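# Take one bottle from the cabinet, stand it on bench

## Task

Remove exactly one bottle from the cabinet and leave it standing upright on the bench; the remaining two bottles must stay inside the cabinet.

## Robot and tools

Robot: two arms, left_arm and right_arm, each on its own carriage (left_rail, right_rail) sharing one floor track along y at x = 0. left_rail is always the one toward +y. Each arm base sits at x = 0, y = its carriage position_m, z = 0.04 m, facing +x. left_arm's gripper fingers can fold: grip near the fingertip quarter of the pads for a normal squeeze; deeper grips may hold loosely, over-squeeze or slip, and pressing fingertips into a surface folds them. right_arm's fingers are rigid.

Scene frame (used by all reported positions): fixed to the table, table top z = 0, +z up, +x the direction the arms face, +y to their left, y = 0 at track middle. The table starts at x = 0.17 m. Gripper fingers point along the gripper's own +z and close along its y; end_effector_position is the point between closed pads, fingertips about 33 mm beyond it (9 mm when fully open). A block juts about 10 cm toward the gripper's +x.

Row format (shared by execute_actions rows and move target): one flat list of 18 numbers, each in [-1, 1], covering both arms even if only one moves. Order: left dx, dy, dz, rx, ry, rz, left gripper position, force_limit, speed, then the same nine for the right arm. dx..rz are offsets, not poses: measured from that arm's Hand target as it stood when the action or move began, expressed in the Hand target's own axes. 1.0 equals 0.6 m for dx/dy/dz and 180 degrees for rx/ry/rz, the three forming one rotation vector. Every row in an action counts from the same start, so repeating an offset in a new call moves further. All-zero pose numbers re-command the current Hand target. Gripper position: +1 fully open (140 mm), pads touch near -0.8, -1 closes until blocked. force_limit -1..+1 (roughly 14 N to 58 N on small parts at slow close); speed -1..+1 (about 30 to 250 mm/s); faster closes grip harder. Both start at +1. Resend the same gripper numbers to leave a gripper unchanged; 0 is itself a command.

execute_actions: actions (list) and optional cameras. Each action may have rows (up to 15, one per 1/30 s step), steps (1 to 450, default 15), until (ends early on rail conditions such as {"left_rail": {"position_status": ["!=", "moving"]}} or {"all": {"status": "ended"}}), and rail commands. Rails take position_m (left_rail -0.8 to 1.5, right_rail -1.5 to 0.8, metres, absolute place on the track), speed_m_s 0.01 to 1, acceleration_factor 0.1 to 1, or {"stop": true}. After the last row the arm keeps heading to that row's target. An empty actions list returns images and the scene number. Ramp offsets up gradually across rows for gentle motion.

move: target is one 18-number row or a list of up to 15 rows, all offsets from the same starting Hand targets; the path is straight and does not avoid obstacles. speed is path top speed in m/s, 0.002 to 3.2 (default 0.25), per target allowed. blend in metres rounds corners in a list. stop_force, 4 to 120 N, ends an arm's path when the wrist sensor feels that much push; zero (with stop_force) chooses whether to re-zero first; blocking=false returns early (not with stop_force). The result adds a move: line such as done, off_target, held, moving or fault, plus limits. Change finger numbers consistently across list targets.

wait: seconds 0 to 10, lets things run. stop: brakes a running move (not rails). zoom_image: camera (cam_high, cam_front, cam_side, cam_left_wrist, cam_right_wrist) and region [x0, y0, x1, y1] in pixels, at most 504 each side, of the latest image. zero_wrist_force: arm left_arm or right_arm. finished_scene: scene = the current scene's number; irreversible.

Cameras: cam_high, cam_low, cam_front, cam_side, cam_left_wrist, cam_right_wrist, all 672x504; calibrations are supplied.

Reading results: end_effector_position (m), quaternion wxyz, velocities; Hand target is where next offsets start; Joint positions per arm: rail m, then shoulder pan, shoulder lift, elbow, wrist 1-3 in rad. Joint torques are raw drive outputs. Wrist force/torque are in the gripper's own axes. object_status: 0 moving, 1 blocked while opening, 2 blocked while closing (a grip), 3 reached target or pads met (maybe nothing held). position_measured counts: 3 open, about 230 pads meeting. Rail position_status: moving, done, contact_stop, time_out, stopped, stopped_with_arm, stopped_for_other_arm, stopped_for_other_carriage; position_answer taken or not_taken. To drive, send position_m then an action with an until on that rail's status, and let it arrive before precise arm work.

Avoid: anything falling off the table or onto the track/metal strip (fails); dropping or releasing moving parts; fast collisions; pushing past a firm contact (arms are stiff, faults stop an arm for 10 s at torque limits or around 150 N net force); arm-to-arm contact or closing a gripper on the other arm's fingers; keeping carriages closer than about 0.78 m; paths skirting an arm's own base; heavy loads held off-centre; long stretched or straining poses that heat motors (MOTOR HOT warns, 85 °C brakes the arm). Orientation commands are clipped to 32 degrees per step from the measured one.

Each tool is called as name([rows], argument=value, ...), one row to a line, values as JSON.

## Session

execute_actions(actions=[])

Scene clock: 0.00 s.
left_arm: end_effector_position=(+0.3563, +1.0883, +0.5790) position_measured=3 object_status=3 end_effector_quat_wxyz=(+0.000, +0.000, +1.000, +0.000) | right_arm: end_effector_position=(+0.3563, -1.0709, +0.5790) position_measured=3 object_status=3 end_effector_quat_wxyz=(+0.000, +0.000, +1.000, +0.000)
Joint positions: left_arm=[1.01 -0.281 -2.157 1.821 -1.235 -1.571 -0.28] | right_arm=[-1.15 -0.28 -2.157 1.821 -1.235 -1.571 -0.28]
Joint velocities: within noise
Joint torques (N m): no reading
Wrist force (N): no reading
Wrist torque (N m): no reading
Wrist force, peak (N): no reading
Hand target: left_arm +0.3563, +1.0883, +0.5790; +0.000, +0.000, +1.000, +0.000 | right_arm +0.3563, -1.0709, +0.5790; +0.000, +0.000, +1.000, +0.000
Tool commands: left_gripper/position=+1.0 left_gripper/force_limit=+1.0 left_gripper/speed=+1.0 right_gripper/position=+1.0 right_gripper/force_limit=+1.0 right_gripper/speed=+1.0
left_rail: position_m=1.010 position_status=done
right_rail: position_m=-1.150 position_status=done
camera_calibration:
cam_left_wrist: T_world_to_cam=[[-0.0516484, 0.998227, 0.0295959, -1.07963], [0.948651, 0.0397793, 0.313813, -0.558261], [0.312079, 0.0442841, -0.949024, 0.570363], [0, 0, 0, 1]] pos_world=[0.295835, 1.07467, 0.74843]
cam_right_wrist: T_world_to_cam=[[0.0260828, 0.9993, 0.0268167, 1.05092], [0.947951, -0.0332407, 0.316675, -0.551319], [0.317345, 0.0171611, -0.948155, 0.63218], [0, 0, 0, 1]] pos_world=[0.294593, -1.07936, 0.745812]

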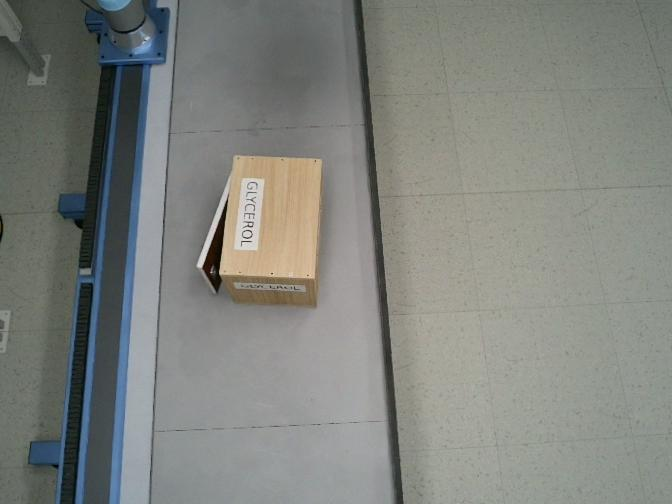

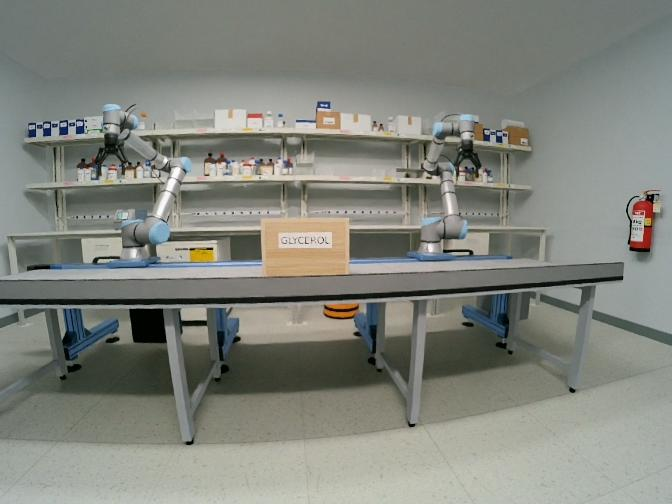

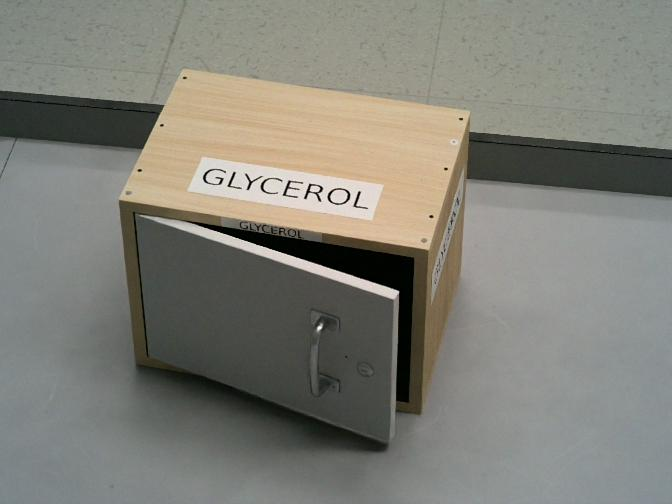

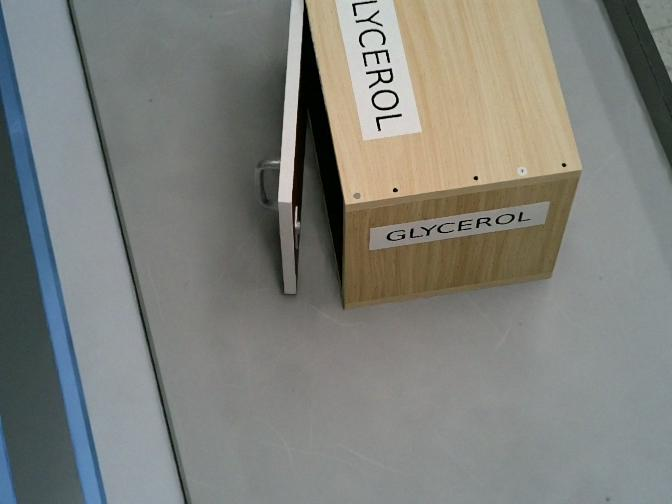

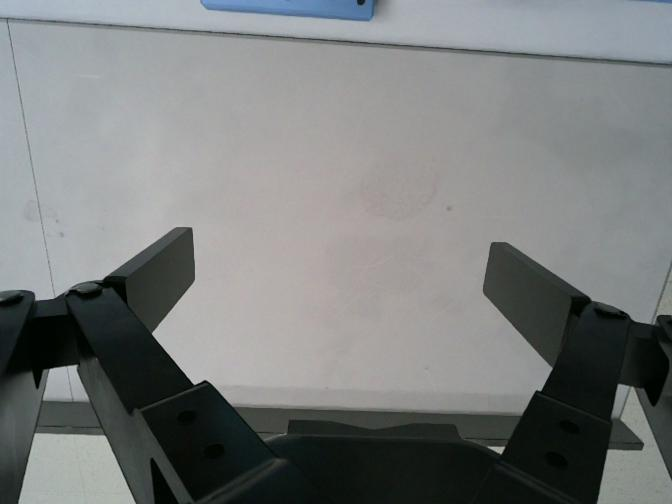

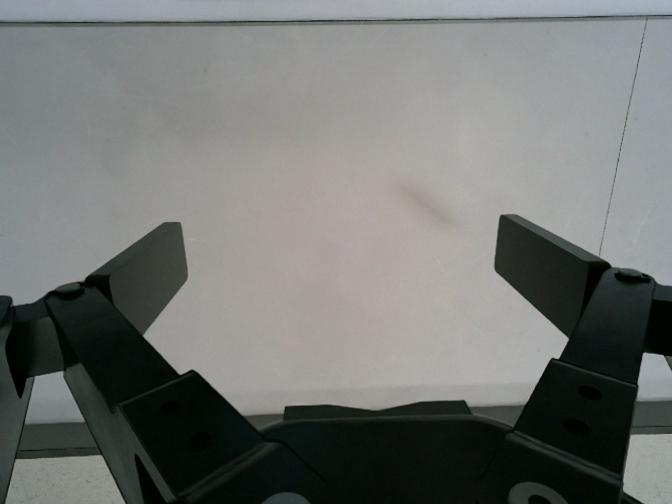

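zoom_image(camera="cam_side", region=[230, 140, 370, 320])

zoom_image(camera="cam_front", region=[100, 180, 480, 460])

Scaled by 2.800.

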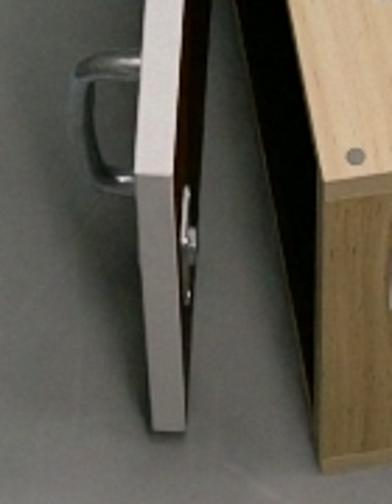

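Scaled by 1.326.

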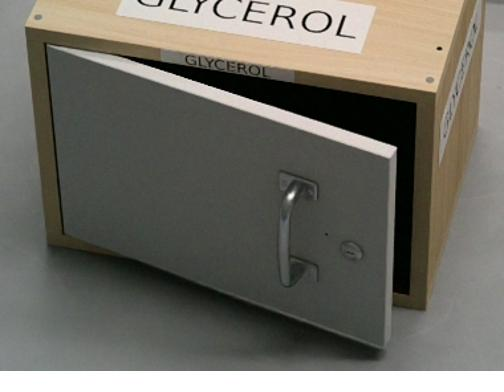

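execute_actions([
  {"right_rail":{"position_m":-1.08},"steps":90,"until":{"right_rail":{"position_status":["!=","moving"]}}},
])

move([
  [0,0,0,0,0,0,1,1,1,-0.1564,0.545,-0.567,-0.4805,-0.138,0,0.35,1,0],
  [0,0,0,0,0,0,1,1,1,0,0,-1.0,-0.961,-0.276,0,0.35,1,0],
], speed=0.5)

move([
  [0,0,0,0,0,0,1,1,1,-0.364,-0.4665,-0.715,0.1395,-0.4856,0.1395,0.35,1,0],
  [0,0,0,0,0,0,1,1,1,0.523,-0.972,-0.965,0.512,-0.2835,0.512,0.35,1,0],
], speed=0.5)

Scene clock: 85.97 s.
left_arm: end_effector_position=(+0.3563, +1.0883, +0.5790) position_measured=3 object_status=3 end_effector_quat_wxyz=(+0.000, +0.000, +1.000, +0.000) | right_arm: end_effector_position=(+0.3563, -1.0014, +0.5790) position_measured=3 object_status=3 end_effector_quat_wxyz=(+0.000, +0.000, +1.000, +0.000)
Joint positions: left_arm=[1.01 -0.281 -2.157 1.821 -1.235 -1.571 -0.28] | right_arm=[-1.08 -0.28 -2.157 1.821 -1.235 -1.571 -0.281]
Joint torques (N m): left_arm=[-1.46 3.37 -46.09 -5.18 0.49 0.15] | right_arm=[-4 2.71 -47.51 -4.54 -0.03 -0.43]
Wrist force (N): left_arm=[-0.1 0.4 0.1] | right_arm=[-0.1 0.2 -0.2]
Wrist torque (N m): left_arm=[0.07 0.02 0.00] | right_arm=[0.04 0.03 0.00]
Wrist force, peak (N): left_arm=[0.1 0.3 0.6] | right_arm=[-0.1 -1.8 0.0]
Hand target: left_arm +0.3563, +1.0883, +0.5790; +0.000, +0.000, +1.000, +0.000 | right_arm +0.3563, -1.0014, +0.5790; +0.000, +0.000, +1.000, +0.000
Tool commands: left_gripper/position=+1.0 left_gripper/force_limit=+1.0 left_gripper/speed=+1.0 right_gripper/position=+1.0 right_gripper/force_limit=+1.0 right_gripper/speed=+1.0
left_rail: position_m=1.010 position_status=done
right_rail: position_m=-1.080 position_status=done

Scene clock: 90.53 s.
left_arm: end_effector_position=(+0.3563, +1.0883, +0.5790) position_measured=3 object_status=3 end_effector_quat_wxyz=(+0.000, +0.000, +1.000, +0.000) | right_arm: end_effector_position=(+0.3563, -1.0014, +1.1790) position_measured=85 object_status=3 end_effector_quat_wxyz=(+0.276, +0.000, +0.000, +0.961)
Joint positions: left_arm=[1.01 -0.281 -2.157 1.821 -1.235 -1.571 -0.28] | right_arm=[-1.08 -0.281 -2.195 1.982 -1.358 1.57 -0.278]
Joint torques (N m): left_arm=[-1.85 1.88 -45.69 -5.24 0.29 0.15] | right_arm=[10.47 25.94 -59.83 -1.08 2.92 -2.69]
Wrist force (N): left_arm=[-0.1 0.3 0.2] | right_arm=[-1.3 0.7 -4.0]
Wrist torque (N m): left_arm=[0.06 0.04 0.00] | right_arm=[0.34 -0.01 0.20]
Wrist force, peak (N): left_arm=[0.2 0.6 0.3] | right_arm=[-0.4 -2.1 -5.0]
Hand target: left_arm +0.3563, +1.0883, +0.5790; +0.000, +0.000, +1.000, +0.000 | right_arm +0.3563, -1.0014, +1.1790; +0.276, +0.000, +0.000, +0.961
Off the commanded pose: left_arm 0.000 m, 0 deg | right_arm 0.000 m, 0 deg.
left_rail: position_m=1.010 position_status=done
right_rail: position_m=-1.080 position_status=done
move: done; limits=paced

Scene clock: 95.03 s.
left_arm: end_effector_position=(+0.3563, +1.0883, +0.5790) position_measured=3 object_status=3 end_effector_quat_wxyz=(+0.000, +0.000, +1.000, +0.000) | right_arm: end_effector_position=(+0.3997, -0.3409, +0.5997) position_measured=85 object_status=3 end_effector_quat_wxyz=(+0.500, -0.500, -0.500, -0.500)
Joint positions: left_arm=[1.01 -0.281 -2.157 1.821 -1.235 -1.571 -0.28] | right_arm=[-1.08 0.47 -1.608 1.808 -0.198 0.47 -0.001]
Joint torques (N m): left_arm=[-3.07 1.66 -46.02 -5.34 0.33 0.25] | right_arm=[13.68 -22.15 -55.87 -4.63 -3.11 1.17]
Wrist force (N): left_arm=[0.2 0.2 0.2] | right_arm=[-2.3 0.9 -1.3]
Wrist torque (N m): left_arm=[0.04 -0.04 0.00] | right_arm=[0.45 0.54 -0.13]
Wrist force, peak (N): left_arm=[0.0 0.7 0.2] | right_arm=[-1.9 1.1 -4.3]
Hand target: left_arm +0.3563, +1.0883, +0.5790; +0.000, +0.000, +1.000, +0.000 | right_arm +0.3997, -0.3409, +0.5997; +0.500, -0.500, -0.500, -0.500
Off the commanded pose: left_arm 0.000 m, 0 deg | right_arm 0.000 m, 0 deg.
left_rail: position_m=1.010 position_status=done
right_rail: position_m=-1.080 position_status=done
move: done

move(target=[0,0,0,0,0,0,1,1,1,-0.8495,-0.1028,0.1515,0,0,0,0.35,1,0], speed=0.35, cameras=["cam_side","cam_right_wrist"])

Scene clock: 102.57 s.
left_arm: end_effector_position=(+0.3563, +1.0883, +0.5790) position_measured=3 object_status=3 end_effector_quat_wxyz=(+0.000, +0.000, +1.000, +0.000) | right_arm: end_effector_position=(+0.3378, -0.2504, +0.0900) position_measured=85 object_status=3 end_effector_quat_wxyz=(+0.500, -0.500, -0.500, -0.500)
Joint positions: left_arm=[1.01 -0.281 -2.157 1.821 -1.235 -1.571 -0.28] | right_arm=[-1.08 0.669 -0.989 2.142 -1.152 0.668 -0.001]
Joint torques (N m): left_arm=[-1.97 1.96 -46.17 -5.04 0.38 0.4] | right_arm=[10.12 -47.58 -30.56 -5.26 2.47 1.83]
Wrist force (N): left_arm=[-0.2 0.3 0.5] | right_arm=[-2.7 1.2 -1.9]
Wrist torque (N m): left_arm=[0.07 0.05 0.00] | right_arm=[0.53 0.64 -0.09]
Wrist force, peak (N): left_arm=[-0.2 0.3 0.5] | right_arm=[-5.9 1.0 -1.5]
Hand target: left_arm +0.3563, +1.0883, +0.5790; +0.000, +0.000, +1.000, +0.000 | right_arm +0.3378, -0.2503, +0.0899; +0.500, -0.500, -0.500, -0.500
Off the commanded pose: left_arm 0.000 m, 0 deg | right_arm 0.000 m, 0 deg.
left_rail: position_m=1.010 position_status=done
right_rail: position_m=-1.080 position_status=done
move: done
camera_calibration:
cam_right_wrist: T_world_to_cam=[[0.999298, -0.0264555, -0.0265096, -0.336321], [-0.0335416, -0.31728, -0.947739, 0.0225842], [0.0166619, 0.947963, -0.317945, 0.438179], [0, 0, 0, 1]] pos_world=[0.329542, -0.417109, 0.151805]
Images, in order (width x height): cam_side 672x504, cam_right_wrist 672x504.

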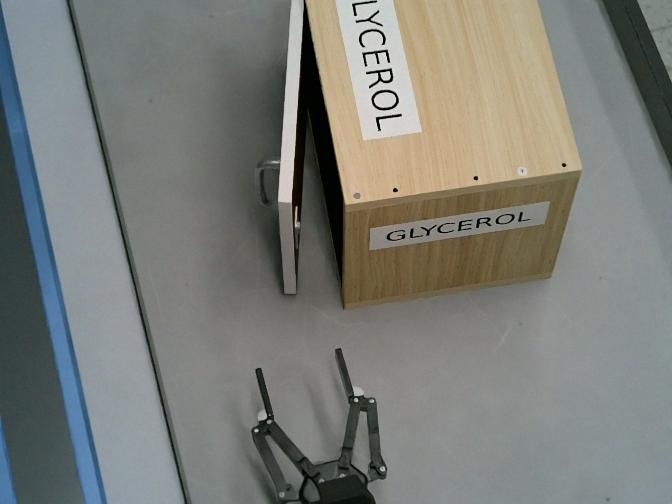

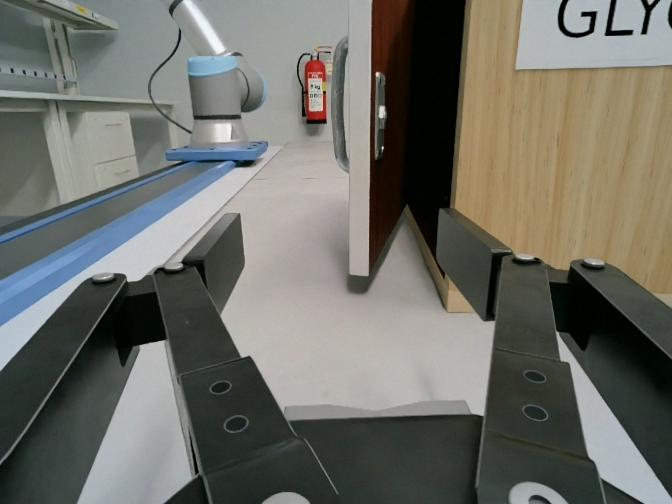

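move(target=[0,0,0,0,0,0,1,1,1,0,0,0.2506,0,0,0,0.35,1,0], speed=0.12, stop_force=12)

move([
  [0,0,0,0,0,0,1,1,1,0,-0.0358,-0.005,0,0,0,0.35,1,0],
  [0,0,0,0,0,0,1,1,1,0,-0.1267,0.0283,0,0,0,0.35,1,0],
  [0,0,0,0,0,0,1,1,1,0,-0.2128,0.0783,0,0,0,0.35,1,0],
  [0,0,0,0,0,0,1,1,1,0,-0.2892,0.1425,0,0,0,0.35,1,0],
  [0,0,0,0,0,0,1,1,1,0,-0.3098,0.1642,0,0,0,0.35,1,0],
  [0,0,0,0,0,0,1,1,1,0,-0.2883,-0.0167,0,0,0,0.35,1,0],
  [0,0,0,0,0,0,1,1,1,0,-0.08,-0.0167,0,0,0,0.35,1,0],
], speed=0.12, blend=[0.01,0.015,0.015,0.015,0,0.02,0], cameras=["cam_high","cam_side","cam_right_wrist","cam_front"])

Scene clock: 127.27 s.
left_arm: end_effector_position=(+0.3563, +1.0883, +0.5790) position_measured=3 object_status=3 end_effector_quat_wxyz=(+0.000, +0.000, +1.000, +0.000) | right_arm: end_effector_position=(+0.3378, -0.1000, +0.0898) position_measured=85 object_status=3 end_effector_quat_wxyz=(+0.500, -0.500, -0.500, -0.500)
Joint positions: left_arm=[1.01 -0.281 -2.157 1.821 -1.235 -1.571 -0.28] | right_arm=[-1.08 0.841 -0.874 1.874 -0.999 0.841 0]
Joint torques (N m): left_arm=[-0.68 2.84 -46.88 -5.43 0.6 0.25] | right_arm=[13.5 -64.05 -37.3 0.61 2.63 -1.75]
Wrist force (N): left_arm=[-0.1 0.3 0.0] | right_arm=[-2.5 1.3 -1.4]
Wrist torque (N m): left_arm=[0.06 0.04 0.00] | right_arm=[0.57 0.62 -0.09]
Wrist force, peak (N): left_arm=[-0.2 0.6 0.3] | right_arm=[-2.4 1.6 -3.3]
Hand target: left_arm +0.3563, +1.0883, +0.5790; +0.000, +0.000, +1.000, +0.000 | right_arm +0.3378, -0.1000, +0.0898; +0.500, -0.500, -0.500, -0.500
Off the commanded pose: left_arm 0.000 m, 0 deg | right_arm 0.000 m, 0 deg.
left_rail: position_m=1.010 position_status=done
right_rail: position_m=-1.080 position_status=done
move: done

Scene clock: 131.87 s.
left_arm: end_effector_position=(+0.3563, +1.0883, +0.5790) position_measured=3 object_status=3 end_effector_quat_wxyz=(+0.000, +0.000, +1.000, +0.000) | right_arm: end_effector_position=(+0.2897, -0.1100, +0.0899) position_measured=85 object_status=3 end_effector_quat_wxyz=(+0.500, -0.500, -0.500, -0.500)
Joint positions: left_arm=[1.01 -0.281 -2.157 1.821 -1.235 -1.571 -0.28] | right_arm=[-1.08 0.885 -0.903 1.939 -1.035 0.885 0]
Joint torques (N m): left_arm=[-2.21 3.98 -45.81 -5.29 0.56 0.22] | right_arm=[-13.44 -58.79 -36.08 0.66 -3.03 -0.89]
Wrist force (N): left_arm=[0.1 0.3 0.1] | right_arm=[-2.7 0.9 -1.4]
Wrist torque (N m): left_arm=[0.07 -0.02 0.00] | right_arm=[0.47 0.61 -0.10]
Wrist force, peak (N): left_arm=[0.0 0.6 0.3] | right_arm=[-1.7 6.1 -1.0]
Hand target: left_arm +0.3563, +1.0883, +0.5790; +0.000, +0.000, +1.000, +0.000 | right_arm +0.2898, -0.1100, +0.0899; +0.500, -0.500, -0.500, -0.500
Off the commanded pose: left_arm 0.000 m, 0 deg | right_arm 0.000 m, 0 deg.
left_rail: position_m=1.010 position_status=done
right_rail: position_m=-1.080 position_status=done
move: done; blend cut to 0.009 m at target 4
camera_calibration:
cam_right_wrist: T_world_to_cam=[[0.999299, -0.0264495, -0.0265103, -0.284444], [-0.0335381, -0.31716, -0.947779, 0.0654257], [0.0166602, 0.948003, -0.317825, 0.305945], [0, 0, 0, 1]] pos_world=[0.281342, -0.27681, 0.151705]
Images, in order (width x height): cam_high 672x504, cam_front 672x504, cam_side 672x504, cam_right_wrist 672x504.

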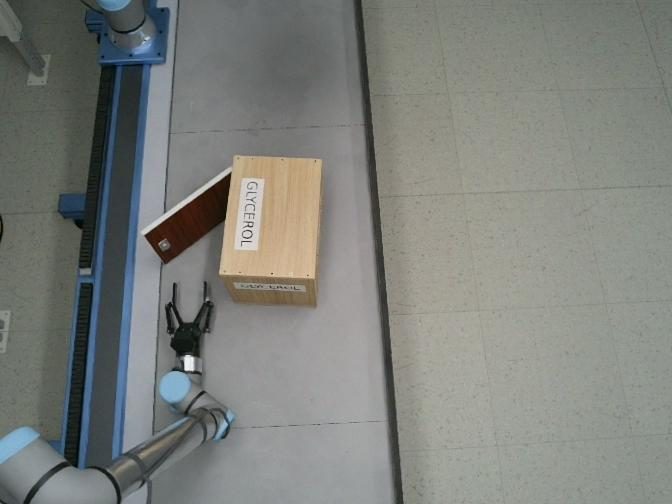

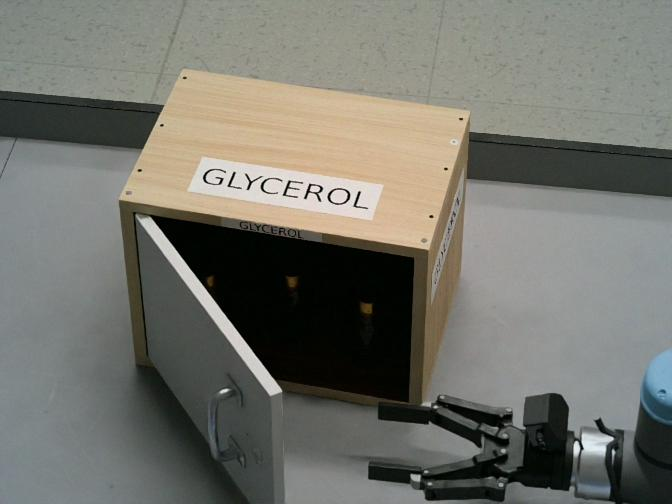

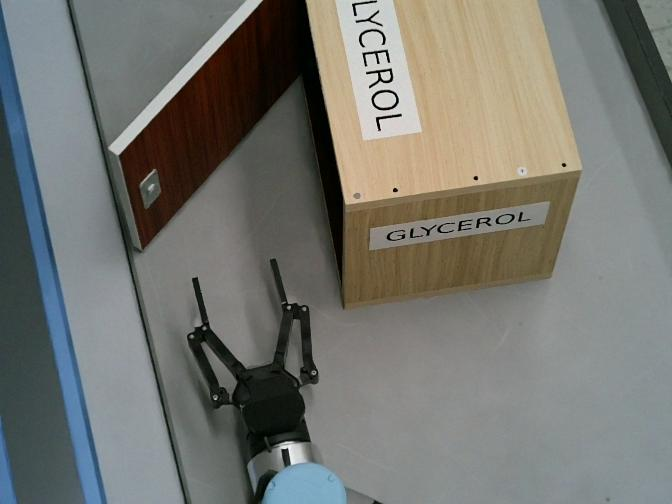

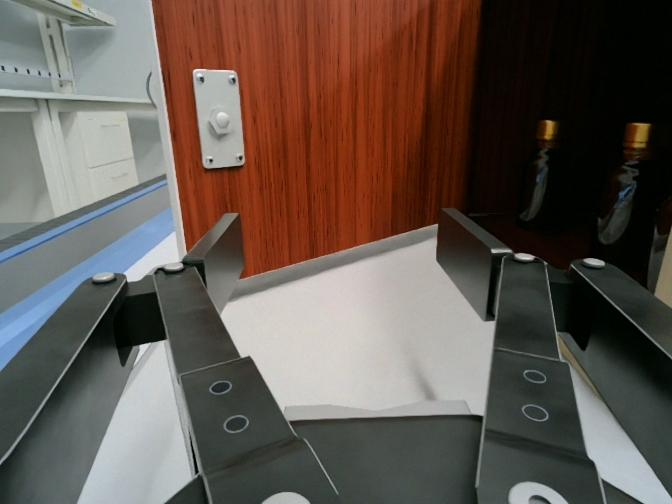

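move([
  [0,0,0,0,0,0,1,1,1,0,0,0,0,0,0,-1,-1,0],
  [0,0,0,0,0,0,1,1,1,0,0.0025,0.2258,0,0,0,-1,-1,0],
  [0,0,0,0,0,0,1,1,1,0,-0.0802,0.326,0,0,0,-1,-1,0],
  [0,0,0,0,0,0,1,1,1,0,-0.127,0.431,0,0,0,-1,-1,0],
  [0,0,0,0,0,0,1,1,1,0,-0.143,0.545,0,0,0,-1,-1,0],
  [0,0,0,0,0,0,1,1,1,0,-0.1307,0.645,0,0,0,-1,-1,0],
  [0,0,0,0,0,0,1,1,1,0,-0.1268,0.6588,0,0,0,-1,-1,0],
  [0,0,0,0,0,0,1,1,1,0,-0.02,-0.2,0,0,0,-1,-1,0],
], speed=[0.1,0.15,0.12,0.12,0.12,0.12,0.12,0.4], blend=[0,0.02,0.02,0.02,0.02,0.005,0,0], cameras=["cam_high","cam_front"])

Scene clock: 187.00 s.
left_arm: end_effector_position=(+0.3563, +1.0883, +0.5790) position_measured=3 object_status=3 end_effector_quat_wxyz=(+0.000, +0.000, +1.000, +0.000) | right_arm: end_effector_position=(+0.2778, -0.2300, +0.0899) position_measured=233 object_status=3 end_effector_quat_wxyz=(+0.500, -0.500, -0.500, -0.500)
Joint positions: left_arm=[1.01 -0.281 -2.157 1.821 -1.235 -1.571 -0.28] | right_arm=[-1.08 0.767 -1 2.171 -1.169 0.766 0]
Joint torques (N m): left_arm=[-1.53 2.36 -45.92 -5.55 0.44 0.2] | right_arm=[-15.07 -89.26 -9.85 -4.81 -3.08 1.83]
Wrist force (N): left_arm=[0.0 0.1 0.5] | right_arm=[-2.7 1.6 -1.7]
Wrist torque (N m): left_arm=[0.03 0.01 0.00] | right_arm=[0.61 0.59 -0.07]
Wrist force, peak (N): left_arm=[0.1 0.5 0.6] | right_arm=[-1.7 2.5 -6.0]
Hand target: left_arm +0.3563, +1.0883, +0.5790; +0.000, +0.000, +1.000, +0.000 | right_arm +0.2778, -0.2301, +0.0899; +0.500, -0.500, -0.500, -0.500
Off the commanded pose: left_arm 0.000 m, 0 deg | right_arm 0.000 m, 0 deg.
left_rail: position_m=1.010 position_status=done
right_rail: position_m=-1.080 position_status=done
move: done; blend cut to 0.0043 m at target 6
Images, in order (width x height): cam_high 672x504, cam_front 672x504.

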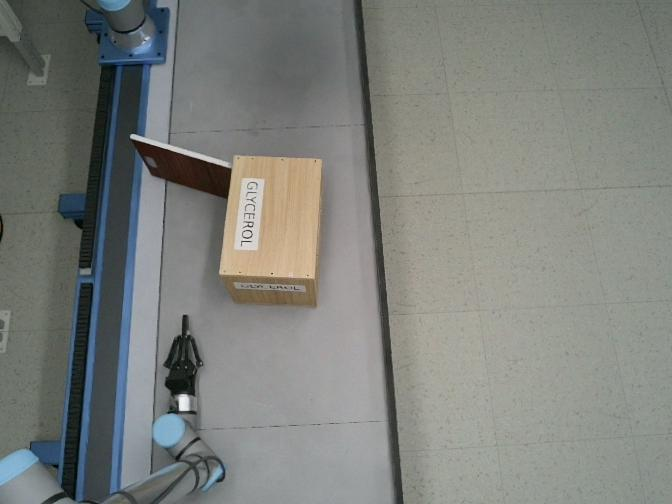

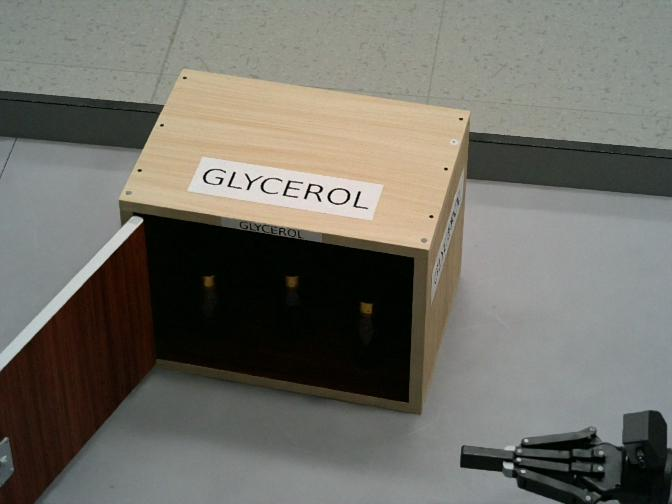

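zoom_image(camera="cam_front", region=[180, 250, 420, 400])

move([
  [0,0,0,0,0,0,1,1,1,0.85,0.2037,-0.1833,0,0,0,0.16,1,-0.3],
], speed=0.45)

Scaled by 2.100.

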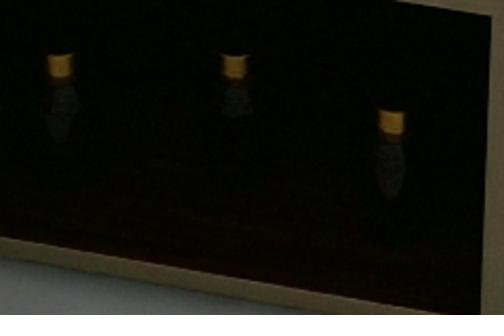

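Scene clock: 192.50 s.
left_arm: end_effector_position=(+0.3563, +1.0883, +0.5790) position_measured=3 object_status=3 end_effector_quat_wxyz=(+0.000, +0.000, +1.000, +0.000) | right_arm: end_effector_position=(+0.4003, -0.3396, +0.6000) position_measured=109 object_status=3 end_effector_quat_wxyz=(+0.500, -0.500, -0.500, -0.500)
Joint positions: left_arm=[1.01 -0.281 -2.157 1.821 -1.235 -1.571 -0.28] | right_arm=[-1.08 0.472 -1.606 1.805 -0.198 0.471 -0.001]
Joint torques (N m): left_arm=[-0.89 2.13 -45.76 -5.78 0.7 0.32] | right_arm=[-16.65 -20.86 -54.69 1.6 -3.1 -2.04]
Wrist force (N): left_arm=[-0.2 0.1 0.2] | right_arm=[-2.2 1.1 -1.3]
Wrist torque (N m): left_arm=[0.01 0.05 0.00] | right_arm=[0.50 0.52 0.04]
Wrist force, peak (N): left_arm=[0.0 0.6 0.4] | right_arm=[-5.6 0.8 -1.1]
Hand target: left_arm +0.3563, +1.0883, +0.5790; +0.000, +0.000, +1.000, +0.000 | right_arm +0.4003, -0.3396, +0.6000; +0.500, -0.500, -0.500, -0.500
Off the commanded pose: left_arm 0.000 m, 0 deg | right_arm 0.000 m, 0 deg.
left_rail: position_m=1.010 position_status=done
right_rail: position_m=-1.080 position_status=done
move: done

move(target=[0,0,0,0,0,0,1,1,1,0,0.2495,-0.484,-0.4556,0,0,0.16,1,-0.3], speed=0.5)

execute_actions([
  {"right_rail":{"position_m":-0.43},"steps":150,"until":{"right_rail":{"position_status":["!=","moving"]}}},
])

move([
  [0,0,0,0,0,0,1,1,1,-0.3333,-0.0536,-0.308,0,0,0,0.16,1,-0.3],
  [0,0,0,0,0,0,1,1,1,-0.8662,-0.0536,-0.308,0,0,0,0.16,1,-0.3],
], speed=0.35, blend=[0.05,0], cameras=["cam_right_wrist","cam_side","cam_front"])

Scene clock: 214.23 s.
left_arm: end_effector_position=(+0.3563, +1.0883, +0.5790) position_measured=3 object_status=3 end_effector_quat_wxyz=(+0.000, +0.000, +1.000, +0.000) | right_arm: end_effector_position=(+0.5501, -0.6299, +0.6001) position_measured=109 object_status=3 end_effector_quat_wxyz=(-0.049, +0.706, +0.050, +0.705)
Joint positions: left_arm=[1.01 -0.281 -2.157 1.821 -1.235 -1.571 -0.28] | right_arm=[-1.08 0.692 -1.806 1.975 -0.169 2.123 0]
Joint torques (N m): left_arm=[-1.76 1.73 -45.73 -5.35 0.57 0.22] | right_arm=[13.76 -4.1 -58.73 -6.18 2.66 0.62]
Wrist force (N): left_arm=[-0.3 0.0 -0.2] | right_arm=[-2.3 1.0 -1.4]
Wrist torque (N m): left_arm=[-0.01 0.07 0.00] | right_arm=[0.50 0.54 -0.16]
Wrist force, peak (N): left_arm=[-0.2 0.7 0.3] | right_arm=[-2.9 0.5 -2.6]
Hand target: left_arm +0.3563, +1.0883, +0.5790; +0.000, +0.000, +1.000, +0.000 | right_arm +0.5501, -0.6299, +0.6001; -0.049, +0.706, +0.050, +0.705
Off the commanded pose: left_arm 0.000 m, 0 deg | right_arm 0.000 m, 0 deg.
left_rail: position_m=1.010 position_status=done
right_rail: position_m=-1.080 position_status=done
move: done

Scene clock: 216.47 s.
left_arm: end_effector_position=(+0.3563, +1.0883, +0.5790) position_measured=3 object_status=3 end_effector_quat_wxyz=(+0.000, +0.000, +1.000, +0.000) | right_arm: end_effector_position=(+0.5501, +0.0201, +0.6001) position_measured=109 object_status=3 end_effector_quat_wxyz=(-0.049, +0.706, +0.050, +0.705)
Joint positions: left_arm=[1.01 -0.281 -2.157 1.821 -1.235 -1.571 -0.28] | right_arm=[-0.43 0.692 -1.806 1.975 -0.169 2.123 0]
Joint torques (N m): left_arm=[-1.97 1.12 -45.7 -5.78 0.58 0.31] | right_arm=[2.47 -33.81 -41.14 -3.65 0.38 2.12]
Wrist force (N): left_arm=[-0.1 0.3 0.1] | right_arm=[-2.2 1.0 -1.3]
Wrist torque (N m): left_arm=[0.04 0.04 0.00] | right_arm=[0.50 0.51 -0.16]
Wrist force, peak (N): left_arm=[-0.1 0.0 0.6] | right_arm=[-2.6 3.2 -1.6]
Hand target: left_arm +0.3563, +1.0883, +0.5790; +0.000, +0.000, +1.000, +0.000 | right_arm +0.5501, +0.0201, +0.6001; -0.049, +0.706, +0.050, +0.705
Tool commands: left_gripper/position=+1.0 left_gripper/force_limit=+1.0 left_gripper/speed=+1.0 right_gripper/position=+0.16 right_gripper/force_limit=+1.0 right_gripper/speed=-0.3
Off the commanded pose: left_arm 0.000 m, 0 deg | right_arm 0.000 m, 0 deg.
left_rail: position_m=1.010 position_status=done
right_rail: position_m=-0.430 position_status=done

Scene clock: 219.00 s.
left_arm: end_effector_position=(+0.3563, +1.0883, +0.5790) position_measured=3 object_status=3 end_effector_quat_wxyz=(+0.000, +0.000, +1.000, +0.000) | right_arm: end_effector_position=(+0.3625, +0.0259, +0.0805) position_measured=109 object_status=3 end_effector_quat_wxyz=(-0.049, +0.706, +0.050, +0.705)
Joint positions: left_arm=[1.01 -0.281 -2.157 1.821 -1.235 -1.571 -0.28] | right_arm=[-0.43 1.069 -1.094 2.508 -1.413 2.5 0]
Joint torques (N m): left_arm=[-2.87 4.05 -45.81 -5.82 0.41 0.31] | right_arm=[-17.77 -30.78 -0.04 -4.46 -2.87 -2.01]
Wrist force (N): left_arm=[0.0 0.1 0.2] | right_arm=[-2.4 1.1 -1.6]
Wrist torque (N m): left_arm=[0.02 0.01 0.00] | right_arm=[0.50 0.56 0.07]
Wrist force, peak (N): left_arm=[-0.2 0.3 0.5] | right_arm=[-5.6 1.5 -1.4]
Hand target: left_arm +0.3563, +1.0883, +0.5790; +0.000, +0.000, +1.000, +0.000 | right_arm +0.3624, +0.0258, +0.0805; -0.049, +0.706, +0.050, +0.705
Off the commanded pose: left_arm 0.000 m, 0 deg | right_arm 0.000 m, 0 deg.
left_rail: position_m=1.010 position_status=done
right_rail: position_m=-0.430 position_status=done
move: done
camera_calibration:
cam_right_wrist: T_world_to_cam=[[0.112805, -0.993288, -0.025586, -0.00755239], [-0.318461, -0.0117508, -0.947863, 0.197468], [0.9412, 0.115072, -0.317649, -0.14064], [0, 0, 0, 1]] pos_world=[0.196108, 0.0110024, 0.142305]
Images, in order (width x height): cam_front 672x504, cam_side 672x504, cam_right_wrist 672x504.

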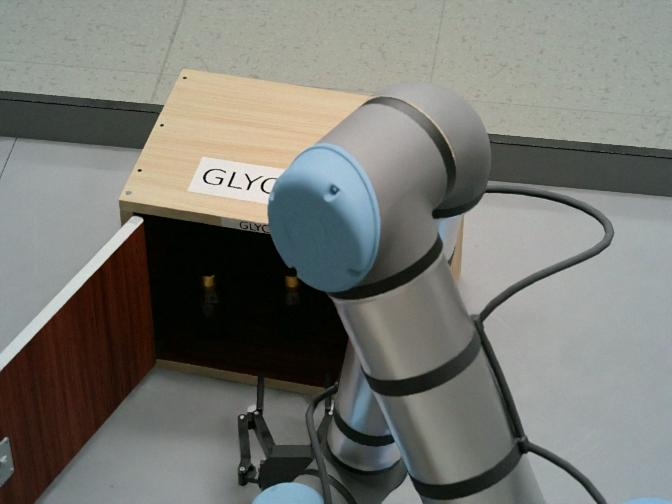

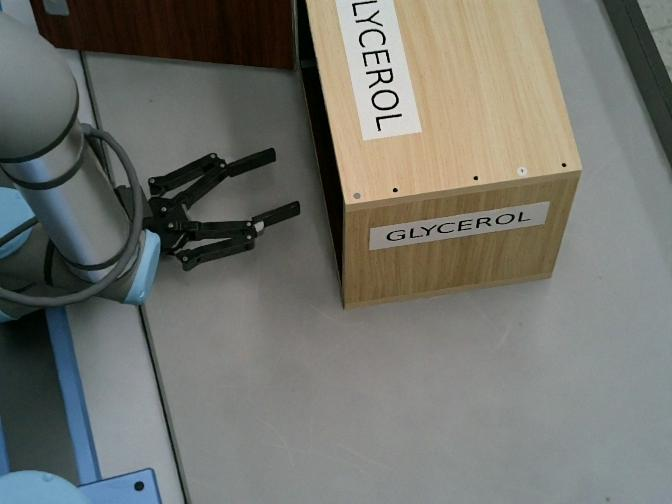

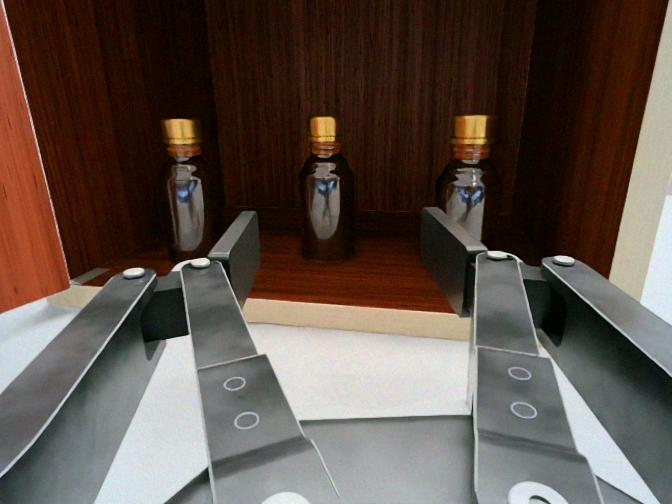

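zoom_image(camera="cam_right_wrist", region=[220, 100, 460, 280])

Scaled by 2.100.

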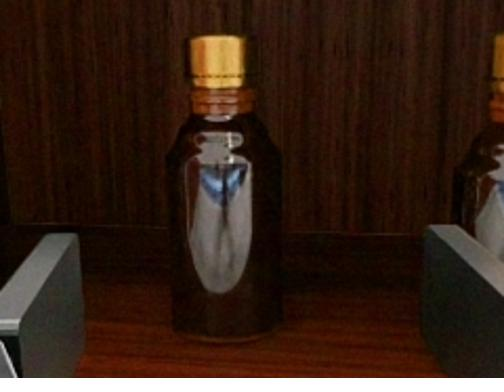

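move(target=[0,0,0,0,0,0,1,1,1,0,-0.0092,0.2833,0,0,0,0.16,1,-0.3], speed=0.15, stop_force=10, cameras=["cam_right_wrist"])

Scene clock: 291.23 s.
left_arm: end_effector_position=(+0.3563, +1.0883, +0.5790) position_measured=3 object_status=3 end_effector_quat_wxyz=(+0.000, +0.000, +1.000, +0.000) | right_arm: end_effector_position=(+0.5300, +0.0549, +0.0804) position_measured=109 object_status=3 end_effector_quat_wxyz=(-0.049, +0.706, +0.050, +0.705)
Joint positions: left_arm=[1.01 -0.281 -2.157 1.821 -1.235 -1.571 -0.28] | right_arm=[-0.43 0.783 -1.055 2.373 -1.317 2.214 0]
Joint torques (N m): left_arm=[-2.57 2.16 -45.81 -5.93 0.7 0.48] | right_arm=[-14.23 -36.37 -24.54 0.66 -2.92 2.58]
Wrist force (N): left_arm=[0.0 0.2 0.1] | right_arm=[-2.4 1.2 -1.7]
Wrist torque (N m): left_arm=[0.04 -0.01 0.00] | right_arm=[0.55 0.54 0.02]
Wrist force, peak (N): left_arm=[0.6 0.3 0.3] | right_arm=[-2.3 1.2 -3.4]
Hand target: left_arm +0.3563, +1.0883, +0.5790; +0.000, +0.000, +1.000, +0.000 | right_arm +0.5300, +0.0549, +0.0804; -0.049, +0.706, +0.050, +0.705
Off the commanded pose: left_arm 0.000 m, 0 deg | right_arm 0.000 m, 0 deg.
left_rail: position_m=1.010 position_status=done
right_rail: position_m=-0.430 position_status=done
move: done
camera_calibration:
cam_right_wrist: T_world_to_cam=[[0.112837, -0.993286, -0.0254919, 0.00231724], [-0.318451, -0.0118496, -0.947865, 0.250994], [0.9412, 0.115072, -0.31765, -0.301785], [0, 0, 0, 1]] pos_world=[0.363708, 0.0400029, 0.142105]
Images, in order (width x height): cam_right_wrist 672x504.

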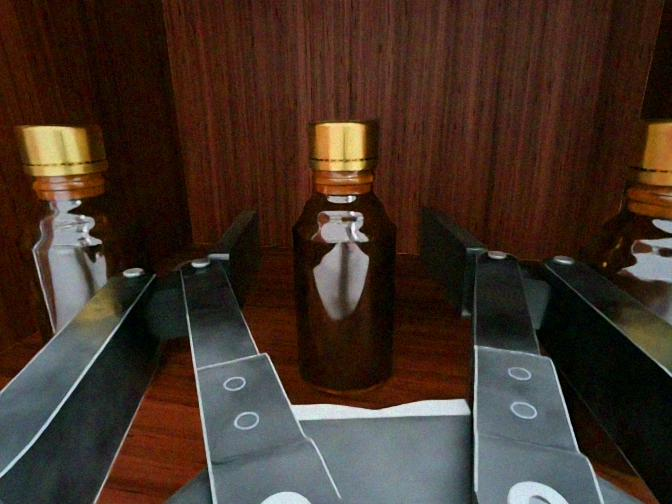

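move(target=[0,0,0,0,0,0,1,1,1,0,0.0036,0.0133,0,0,0,0.16,1,-0.3], speed=0.05)

execute_actions([
  {"rows":[[0,0,0,0,0,0,1,1,1,0,0,0,0,0,0,-1,-0.6,-1]],"steps":60},
], cameras=["cam_right_wrist"])

Scene clock: 298.93 s.
left_arm: end_effector_position=(+0.3563, +1.0883, +0.5790) position_measured=3 object_status=3 end_effector_quat_wxyz=(+0.000, +0.000, +1.000, +0.000) | right_arm: end_effector_position=(+0.5381, +0.0539, +0.0804) position_measured=109 object_status=3 end_effector_quat_wxyz=(-0.049, +0.706, +0.050, +0.705)
Joint positions: left_arm=[1.01 -0.281 -2.157 1.821 -1.235 -1.571 -0.28] | right_arm=[-0.43 0.769 -1.054 2.368 -1.314 2.199 0]
Joint torques (N m): left_arm=[-0.81 1.74 -45.98 -6 0.77 0.15] | right_arm=[-13.33 -37.59 -23.69 0.51 -2.87 1.29]
Wrist force (N): left_arm=[0.1 0.3 0.1] | right_arm=[-2.5 1.1 -1.8]
Wrist torque (N m): left_arm=[0.05 -0.01 0.00] | right_arm=[0.54 0.55 0.02]
Wrist force, peak (N): left_arm=[0.1 0.6 0.1] | right_arm=[-2.7 1.3 -2.0]
Hand target: left_arm +0.3563, +1.0883, +0.5790; +0.000, +0.000, +1.000, +0.000 | right_arm +0.5382, +0.0539, +0.0804; -0.049, +0.706, +0.050, +0.705
Off the commanded pose: left_arm 0.000 m, 0 deg | right_arm 0.000 m, 0 deg.
left_rail: position_m=1.010 position_status=done
right_rail: position_m=-0.430 position_status=done
move: done

Scene clock: 301.13 s.
left_arm: end_effector_position=(+0.3563, +1.0883, +0.5790) position_measured=3 object_status=3 end_effector_quat_wxyz=(+0.000, +0.000, +1.000, +0.000) | right_arm: end_effector_position=(+0.5382, +0.0539, +0.0804) position_measured=161 object_status=2 end_effector_quat_wxyz=(-0.049, +0.706, +0.050, +0.705)
Joint positions: left_arm=[1.01 -0.281 -2.157 1.821 -1.235 -1.571 -0.28] | right_arm=[-0.43 0.768 -1.054 2.368 -1.314 2.199 0]
Joint torques (N m): left_arm=[-1.58 2.38 -46.1 -6.09 0.74 0.1] | right_arm=[-13.58 -39.99 -21.35 -0.2 -0.56 -0.84]
Wrist force (N): left_arm=[-0.1 0.2 0.3] | right_arm=[-2.4 1.5 -1.9]
Wrist torque (N m): left_arm=[0.04 0.02 0.00] | right_arm=[0.60 0.53 0.04]
Wrist force, peak (N): left_arm=[0.2 0.1 0.7] | right_arm=[-2.8 1.4 -2.0]
Hand target: left_arm +0.3563, +1.0883, +0.5790; +0.000, +0.000, +1.000, +0.000 | right_arm +0.5382, +0.0539, +0.0804; -0.049, +0.706, +0.050, +0.705
Off the commanded pose: left_arm 0.000 m, 0 deg | right_arm 0.000 m, 0 deg.
left_rail: position_m=1.010 position_status=done
right_rail: position_m=-0.430 position_status=done
camera_calibration:
cam_right_wrist: T_world_to_cam=[[0.112837, -0.993286, -0.0254919, 0.000498017], [-0.318451, -0.0118496, -0.947865, 0.253595], [0.9412, 0.115072, -0.31765, -0.3094], [0, 0, 0, 1]] pos_world=[0.371908, 0.0391029, 0.142105]
Images, in order (width x height): cam_right_wrist 672x504.

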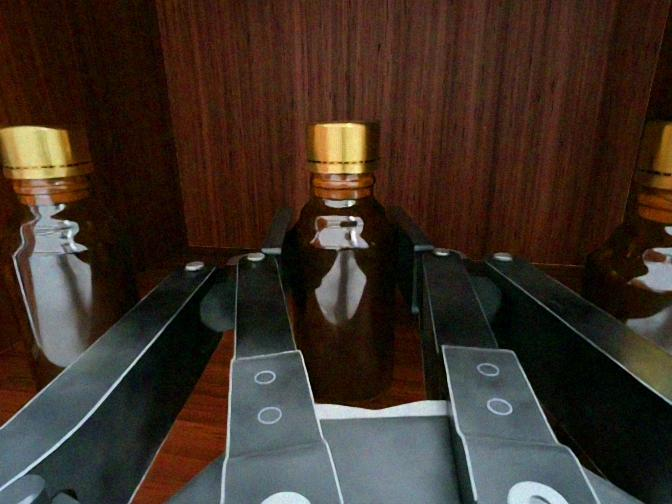

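move([
  [0,0,0,0,0,0,1,1,1,0.04,0,0,0,0,0,-1,-0.6,-1],
  [0,0,0,0,0,0,1,1,1,0.04,0,-0.325,0,0,0,-1,-0.6,-1],
], speed=[0.08,0.18], blend=[0.008,0], cameras=["cam_right_wrist","cam_side"])

Scene clock: 320.43 s.
left_arm: end_effector_position=(+0.3563, +1.0883, +0.5790) position_measured=3 object_status=3 end_effector_quat_wxyz=(+0.000, +0.000, +1.000, +0.000) | right_arm: end_effector_position=(+0.3451, +0.0267, +0.1044) position_measured=161 object_status=2 end_effector_quat_wxyz=(-0.049, +0.706, +0.050, +0.705)
Joint positions: left_arm=[1.01 -0.281 -2.157 1.821 -1.235 -1.571 -0.28] | right_arm=[-0.43 1.112 -1.159 2.509 -1.349 2.543 0]
Joint torques (N m): left_arm=[-1.45 2.72 -45.9 -6.04 0.5 0.42] | right_arm=[10.48 -67.79 -19.06 0.55 3.11 -2.45]
Wrist force (N): left_arm=[-0.1 0.3 0.1] | right_arm=[-5.1 1.1 -1.5]
Wrist torque (N m): left_arm=[0.05 0.02 0.00] | right_arm=[0.51 0.59 -0.02]
Wrist force, peak (N): left_arm=[-0.1 0.1 0.7] | right_arm=[-6.8 1.5 -1.6]
Hand target: left_arm +0.3563, +1.0883, +0.5790; +0.000, +0.000, +1.000, +0.000 | right_arm +0.3451, +0.0268, +0.1045; -0.049, +0.706, +0.050, +0.705
Off the commanded pose: left_arm 0.000 m, 0 deg | right_arm 0.000 m, 0 deg.
left_rail: position_m=1.010 position_status=done
right_rail: position_m=-0.430 position_status=done
move: done
camera_calibration:
cam_right_wrist: T_world_to_cam=[[0.112837, -0.993286, -0.0254919, -0.00421559], [-0.318451, -0.0118496, -0.947865, 0.214622], [0.9412, 0.115072, -0.31765, -0.116857], [0, 0, 0, 1]] pos_world=[0.178808, 0.0118029, 0.166205]
Images, in order (width x height): cam_side 672x504, cam_right_wrist 672x504.

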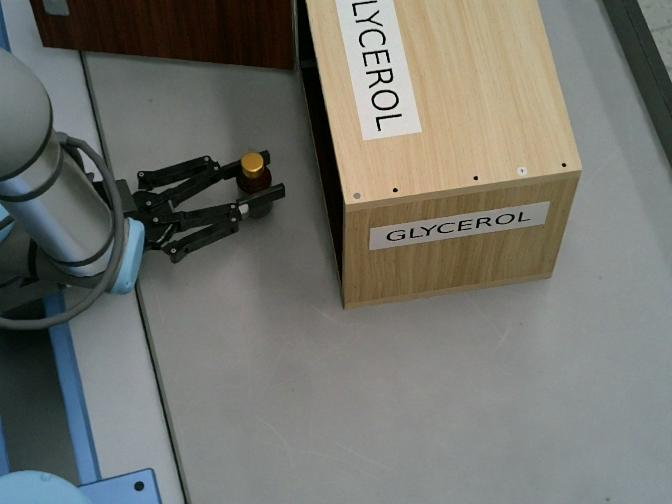

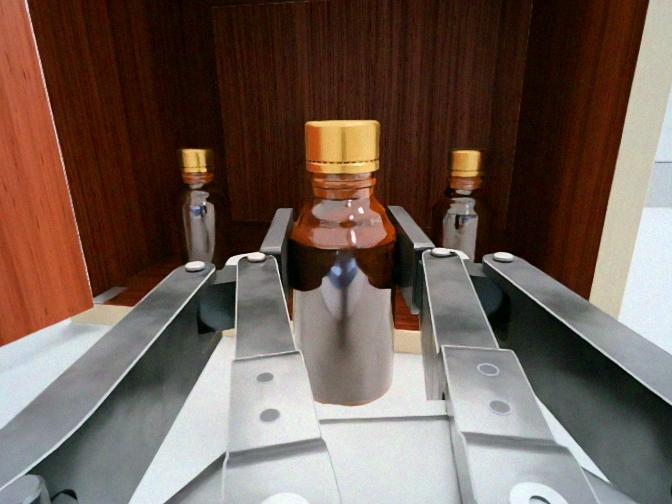

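execute_actions([
  {"right_rail":{"position_m":-0.85,"speed_m_s":0.35,"acceleration_factor":0.4},"steps":200,"until":{"right_rail":{"position_status":["!=","moving"]}}},
])

move(target=[0,0,0,0,0,0,1,1,1,-0.054,0,0.3333,0,-0.0139,0,-1,-0.6,-1], speed=0.18)

move(target=[0,0,0,0,0,0,1,1,1,-0.03,0,0,0,0,0,-1,-0.6,-1], speed=0.012, stop_force=5, cameras=["cam_side","cam_right_wrist"])

Scene clock: 329.50 s.
left_arm: end_effector_position=(+0.3563, +1.0883, +0.5790) position_measured=3 object_status=3 end_effector_quat_wxyz=(+0.000, +0.000, +1.000, +0.000) | right_arm: end_effector_position=(+0.3451, -0.3933, +0.1045) position_measured=161 object_status=2 end_effector_quat_wxyz=(-0.049, +0.706, +0.050, +0.705)
Joint positions: left_arm=[1.01 -0.281 -2.157 1.821 -1.235 -1.571 -0.28] | right_arm=[-0.85 1.112 -1.159 2.509 -1.349 2.543 0]
Joint torques (N m): left_arm=[-1.71 2.44 -46.17 -6.24 0.7 0.42] | right_arm=[8.74 -63.91 -18.79 -1.41 2.01 -1.11]
Wrist force (N): left_arm=[0.0 0.2 0.4] | right_arm=[-5.2 1.0 -1.6]
Wrist torque (N m): left_arm=[0.05 -0.01 0.00] | right_arm=[0.47 0.59 -0.02]
Wrist force, peak (N): left_arm=[0.0 0.2 0.7] | right_arm=[-5.4 1.8 -1.8]
Hand target: left_arm +0.3563, +1.0883, +0.5790; +0.000, +0.000, +1.000, +0.000 | right_arm +0.3451, -0.3932, +0.1045; -0.049, +0.706, +0.050, +0.705
Tool commands: left_gripper/position=+1.0 left_gripper/force_limit=+1.0 left_gripper/speed=+1.0 right_gripper/position=-1.0 right_gripper/force_limit=-0.6 right_gripper/speed=-1.0
Off the commanded pose: left_arm 0.000 m, 0 deg | right_arm 0.000 m, 0 deg.
left_rail: position_m=1.010 position_status=done
right_rail: position_m=-0.850 speed_m_s=0.35 position_status=done

Scene clock: 331.13 s.
left_arm: end_effector_position=(+0.3563, +1.0883, +0.5790) position_measured=3 object_status=3 end_effector_quat_wxyz=(+0.000, +0.000, +1.000, +0.000) | right_arm: end_effector_position=(+0.5430, -0.3654, +0.0720) position_measured=161 object_status=2 end_effector_quat_wxyz=(-0.048, +0.721, +0.051, +0.690)
Joint positions: left_arm=[1.01 -0.281 -2.157 1.821 -1.235 -1.571 -0.28] | right_arm=[-0.85 0.762 -1.062 2.351 -1.235 2.192 0.031]
Joint torques (N m): left_arm=[-1.06 0.04 -45.48 -6.23 0.52 0.47] | right_arm=[-14.42 -39.18 -26.18 -0.14 -2.94 1.66]
Wrist force (N): left_arm=[0.2 0.2 0.0] | right_arm=[-5.1 1.3 -1.2]
Wrist torque (N m): left_arm=[0.03 -0.03 0.00] | right_arm=[0.58 0.58 -0.12]
Wrist force, peak (N): left_arm=[-0.2 0.5 0.4] | right_arm=[-4.8 1.3 -3.9]
Hand target: left_arm +0.3563, +1.0883, +0.5790; +0.000, +0.000, +1.000, +0.000 | right_arm +0.5431, -0.3654, +0.0720; -0.048, +0.721, +0.051, +0.690
Off the commanded pose: left_arm 0.000 m, 0 deg | right_arm 0.000 m, 0 deg.
left_rail: position_m=1.010 position_status=done
right_rail: position_m=-0.850 speed_m_s=0.35 position_status=done
move: done

Scene clock: 333.03 s.
left_arm: end_effector_position=(+0.3563, +1.0883, +0.5790) position_measured=3 object_status=3 end_effector_quat_wxyz=(+0.000, +0.000, +1.000, +0.000) | right_arm: end_effector_position=(+0.5427, -0.3654, +0.0632) position_measured=161 object_status=2 end_effector_quat_wxyz=(-0.048, +0.721, +0.051, +0.690)
Joint positions: left_arm=[1.01 -0.281 -2.157 1.821 -1.235 -1.571 -0.28] | right_arm=[-0.85 0.762 -1.043 2.351 -1.254 2.192 0.031]
Joint torques (N m): left_arm=[-1.85 2.11 -46.12 -6.1 0.63 0.38] | right_arm=[-8.27 -79.5 -6.41 -0.3 -1.3 1.78]
Wrist force (N): left_arm=[-0.2 0.3 0.2] | right_arm=[-4.9 1.3 -1.3]
Wrist torque (N m): left_arm=[0.04 0.07 0.00] | right_arm=[0.57 0.53 -0.12]
Wrist force, peak (N): left_arm=[0.0 0.3 0.7] | right_arm=[6.6 1.4 -4.3]
Hand target: left_arm +0.3563, +1.0883, +0.5790; +0.000, +0.000, +1.000, +0.000 | right_arm +0.5427, -0.3654, +0.0632; -0.048, +0.721, +0.051, +0.690 (not the last commanded pose)
Off the commanded pose: left_arm 0.000 m, 0 deg | right_arm 0.009 m, 0 deg.
left_rail: position_m=1.010 position_status=done
right_rail: position_m=-0.850 speed_m_s=0.35 position_status=done
move: contact (right_arm)
camera_calibration:
cam_right_wrist: T_world_to_cam=[[0.111629, -0.993453, -0.0242796, -0.416514], [-0.359178, -0.0175542, -0.933104, 0.252977], [0.926569, 0.112882, -0.358786, -0.261101], [0, 0, 0, 1]] pos_world=[0.379287, -0.379872, 0.132262]
Images, in order (width x height): cam_side 672x504, cam_right_wrist 672x504.

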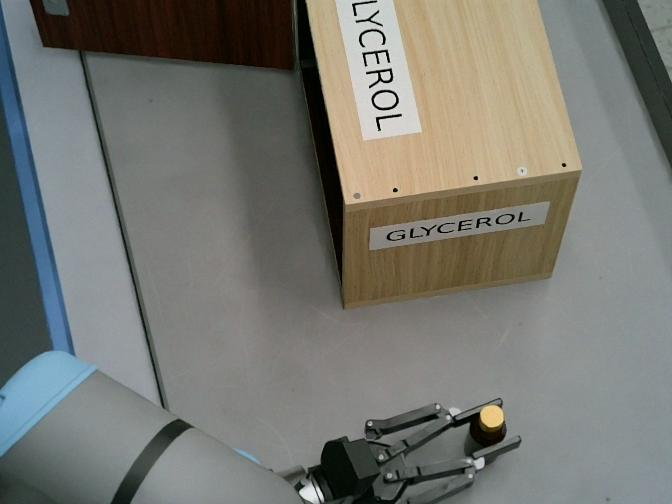

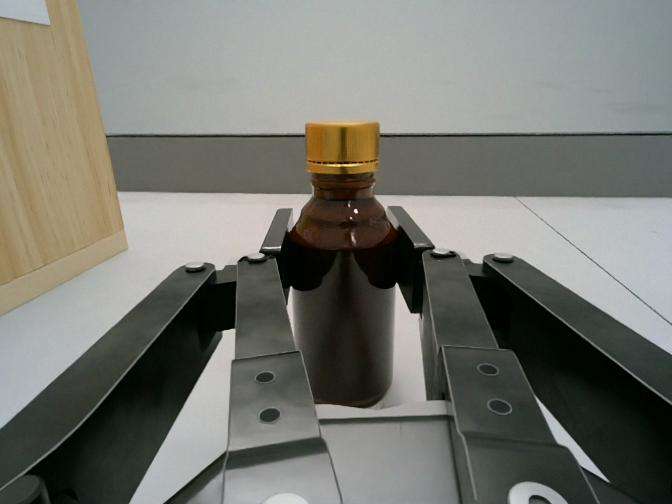

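move(target=[0,0,0,0,0,0,1,1,1,-0.009,0,0,0,0,0,-1,-0.6,-1], speed=0.005, stop_force=4)

Scene clock: 342.53 s.
left_arm: end_effector_position=(+0.3563, +1.0883, +0.5790) position_measured=3 object_status=3 end_effector_quat_wxyz=(+0.000, +0.000, +1.000, +0.000) | right_arm: end_effector_position=(+0.5427, -0.3654, +0.0629) position_measured=161 object_status=2 end_effector_quat_wxyz=(-0.048, +0.721, +0.051, +0.690)
Joint positions: left_arm=[1.01 -0.281 -2.157 1.821 -1.235 -1.571 -0.28] | right_arm=[-0.85 0.762 -1.042 2.351 -1.255 2.192 0.031]
Joint torques (N m): left_arm=[-1.39 1.45 -46.59 -6.35 0.44 0.17] | right_arm=[-6.6 -79.86 -7.74 0.45 -2.15 1.38]
Wrist force (N): left_arm=[0.1 0.2 0.1] | right_arm=[-2.2 0.9 -0.9]
Wrist torque (N m): left_arm=[0.03 -0.02 0.00] | right_arm=[0.57 0.63 -0.09]
Wrist force, peak (N): left_arm=[-0.2 0.1 0.7] | right_arm=[-5.4 1.2 -1.3]
Hand target: left_arm +0.3563, +1.0883, +0.5790; +0.000, +0.000, +1.000, +0.000 | right_arm +0.5427, -0.3654, +0.0630; -0.048, +0.721, +0.051, +0.690 (not the last commanded pose)
Off the commanded pose: left_arm 0.000 m, 0 deg | right_arm 0.005 m, 0 deg.
left_rail: position_m=1.010 position_status=done
right_rail: position_m=-0.850 speed_m_s=0.35 position_status=done
move: contact (right_arm)


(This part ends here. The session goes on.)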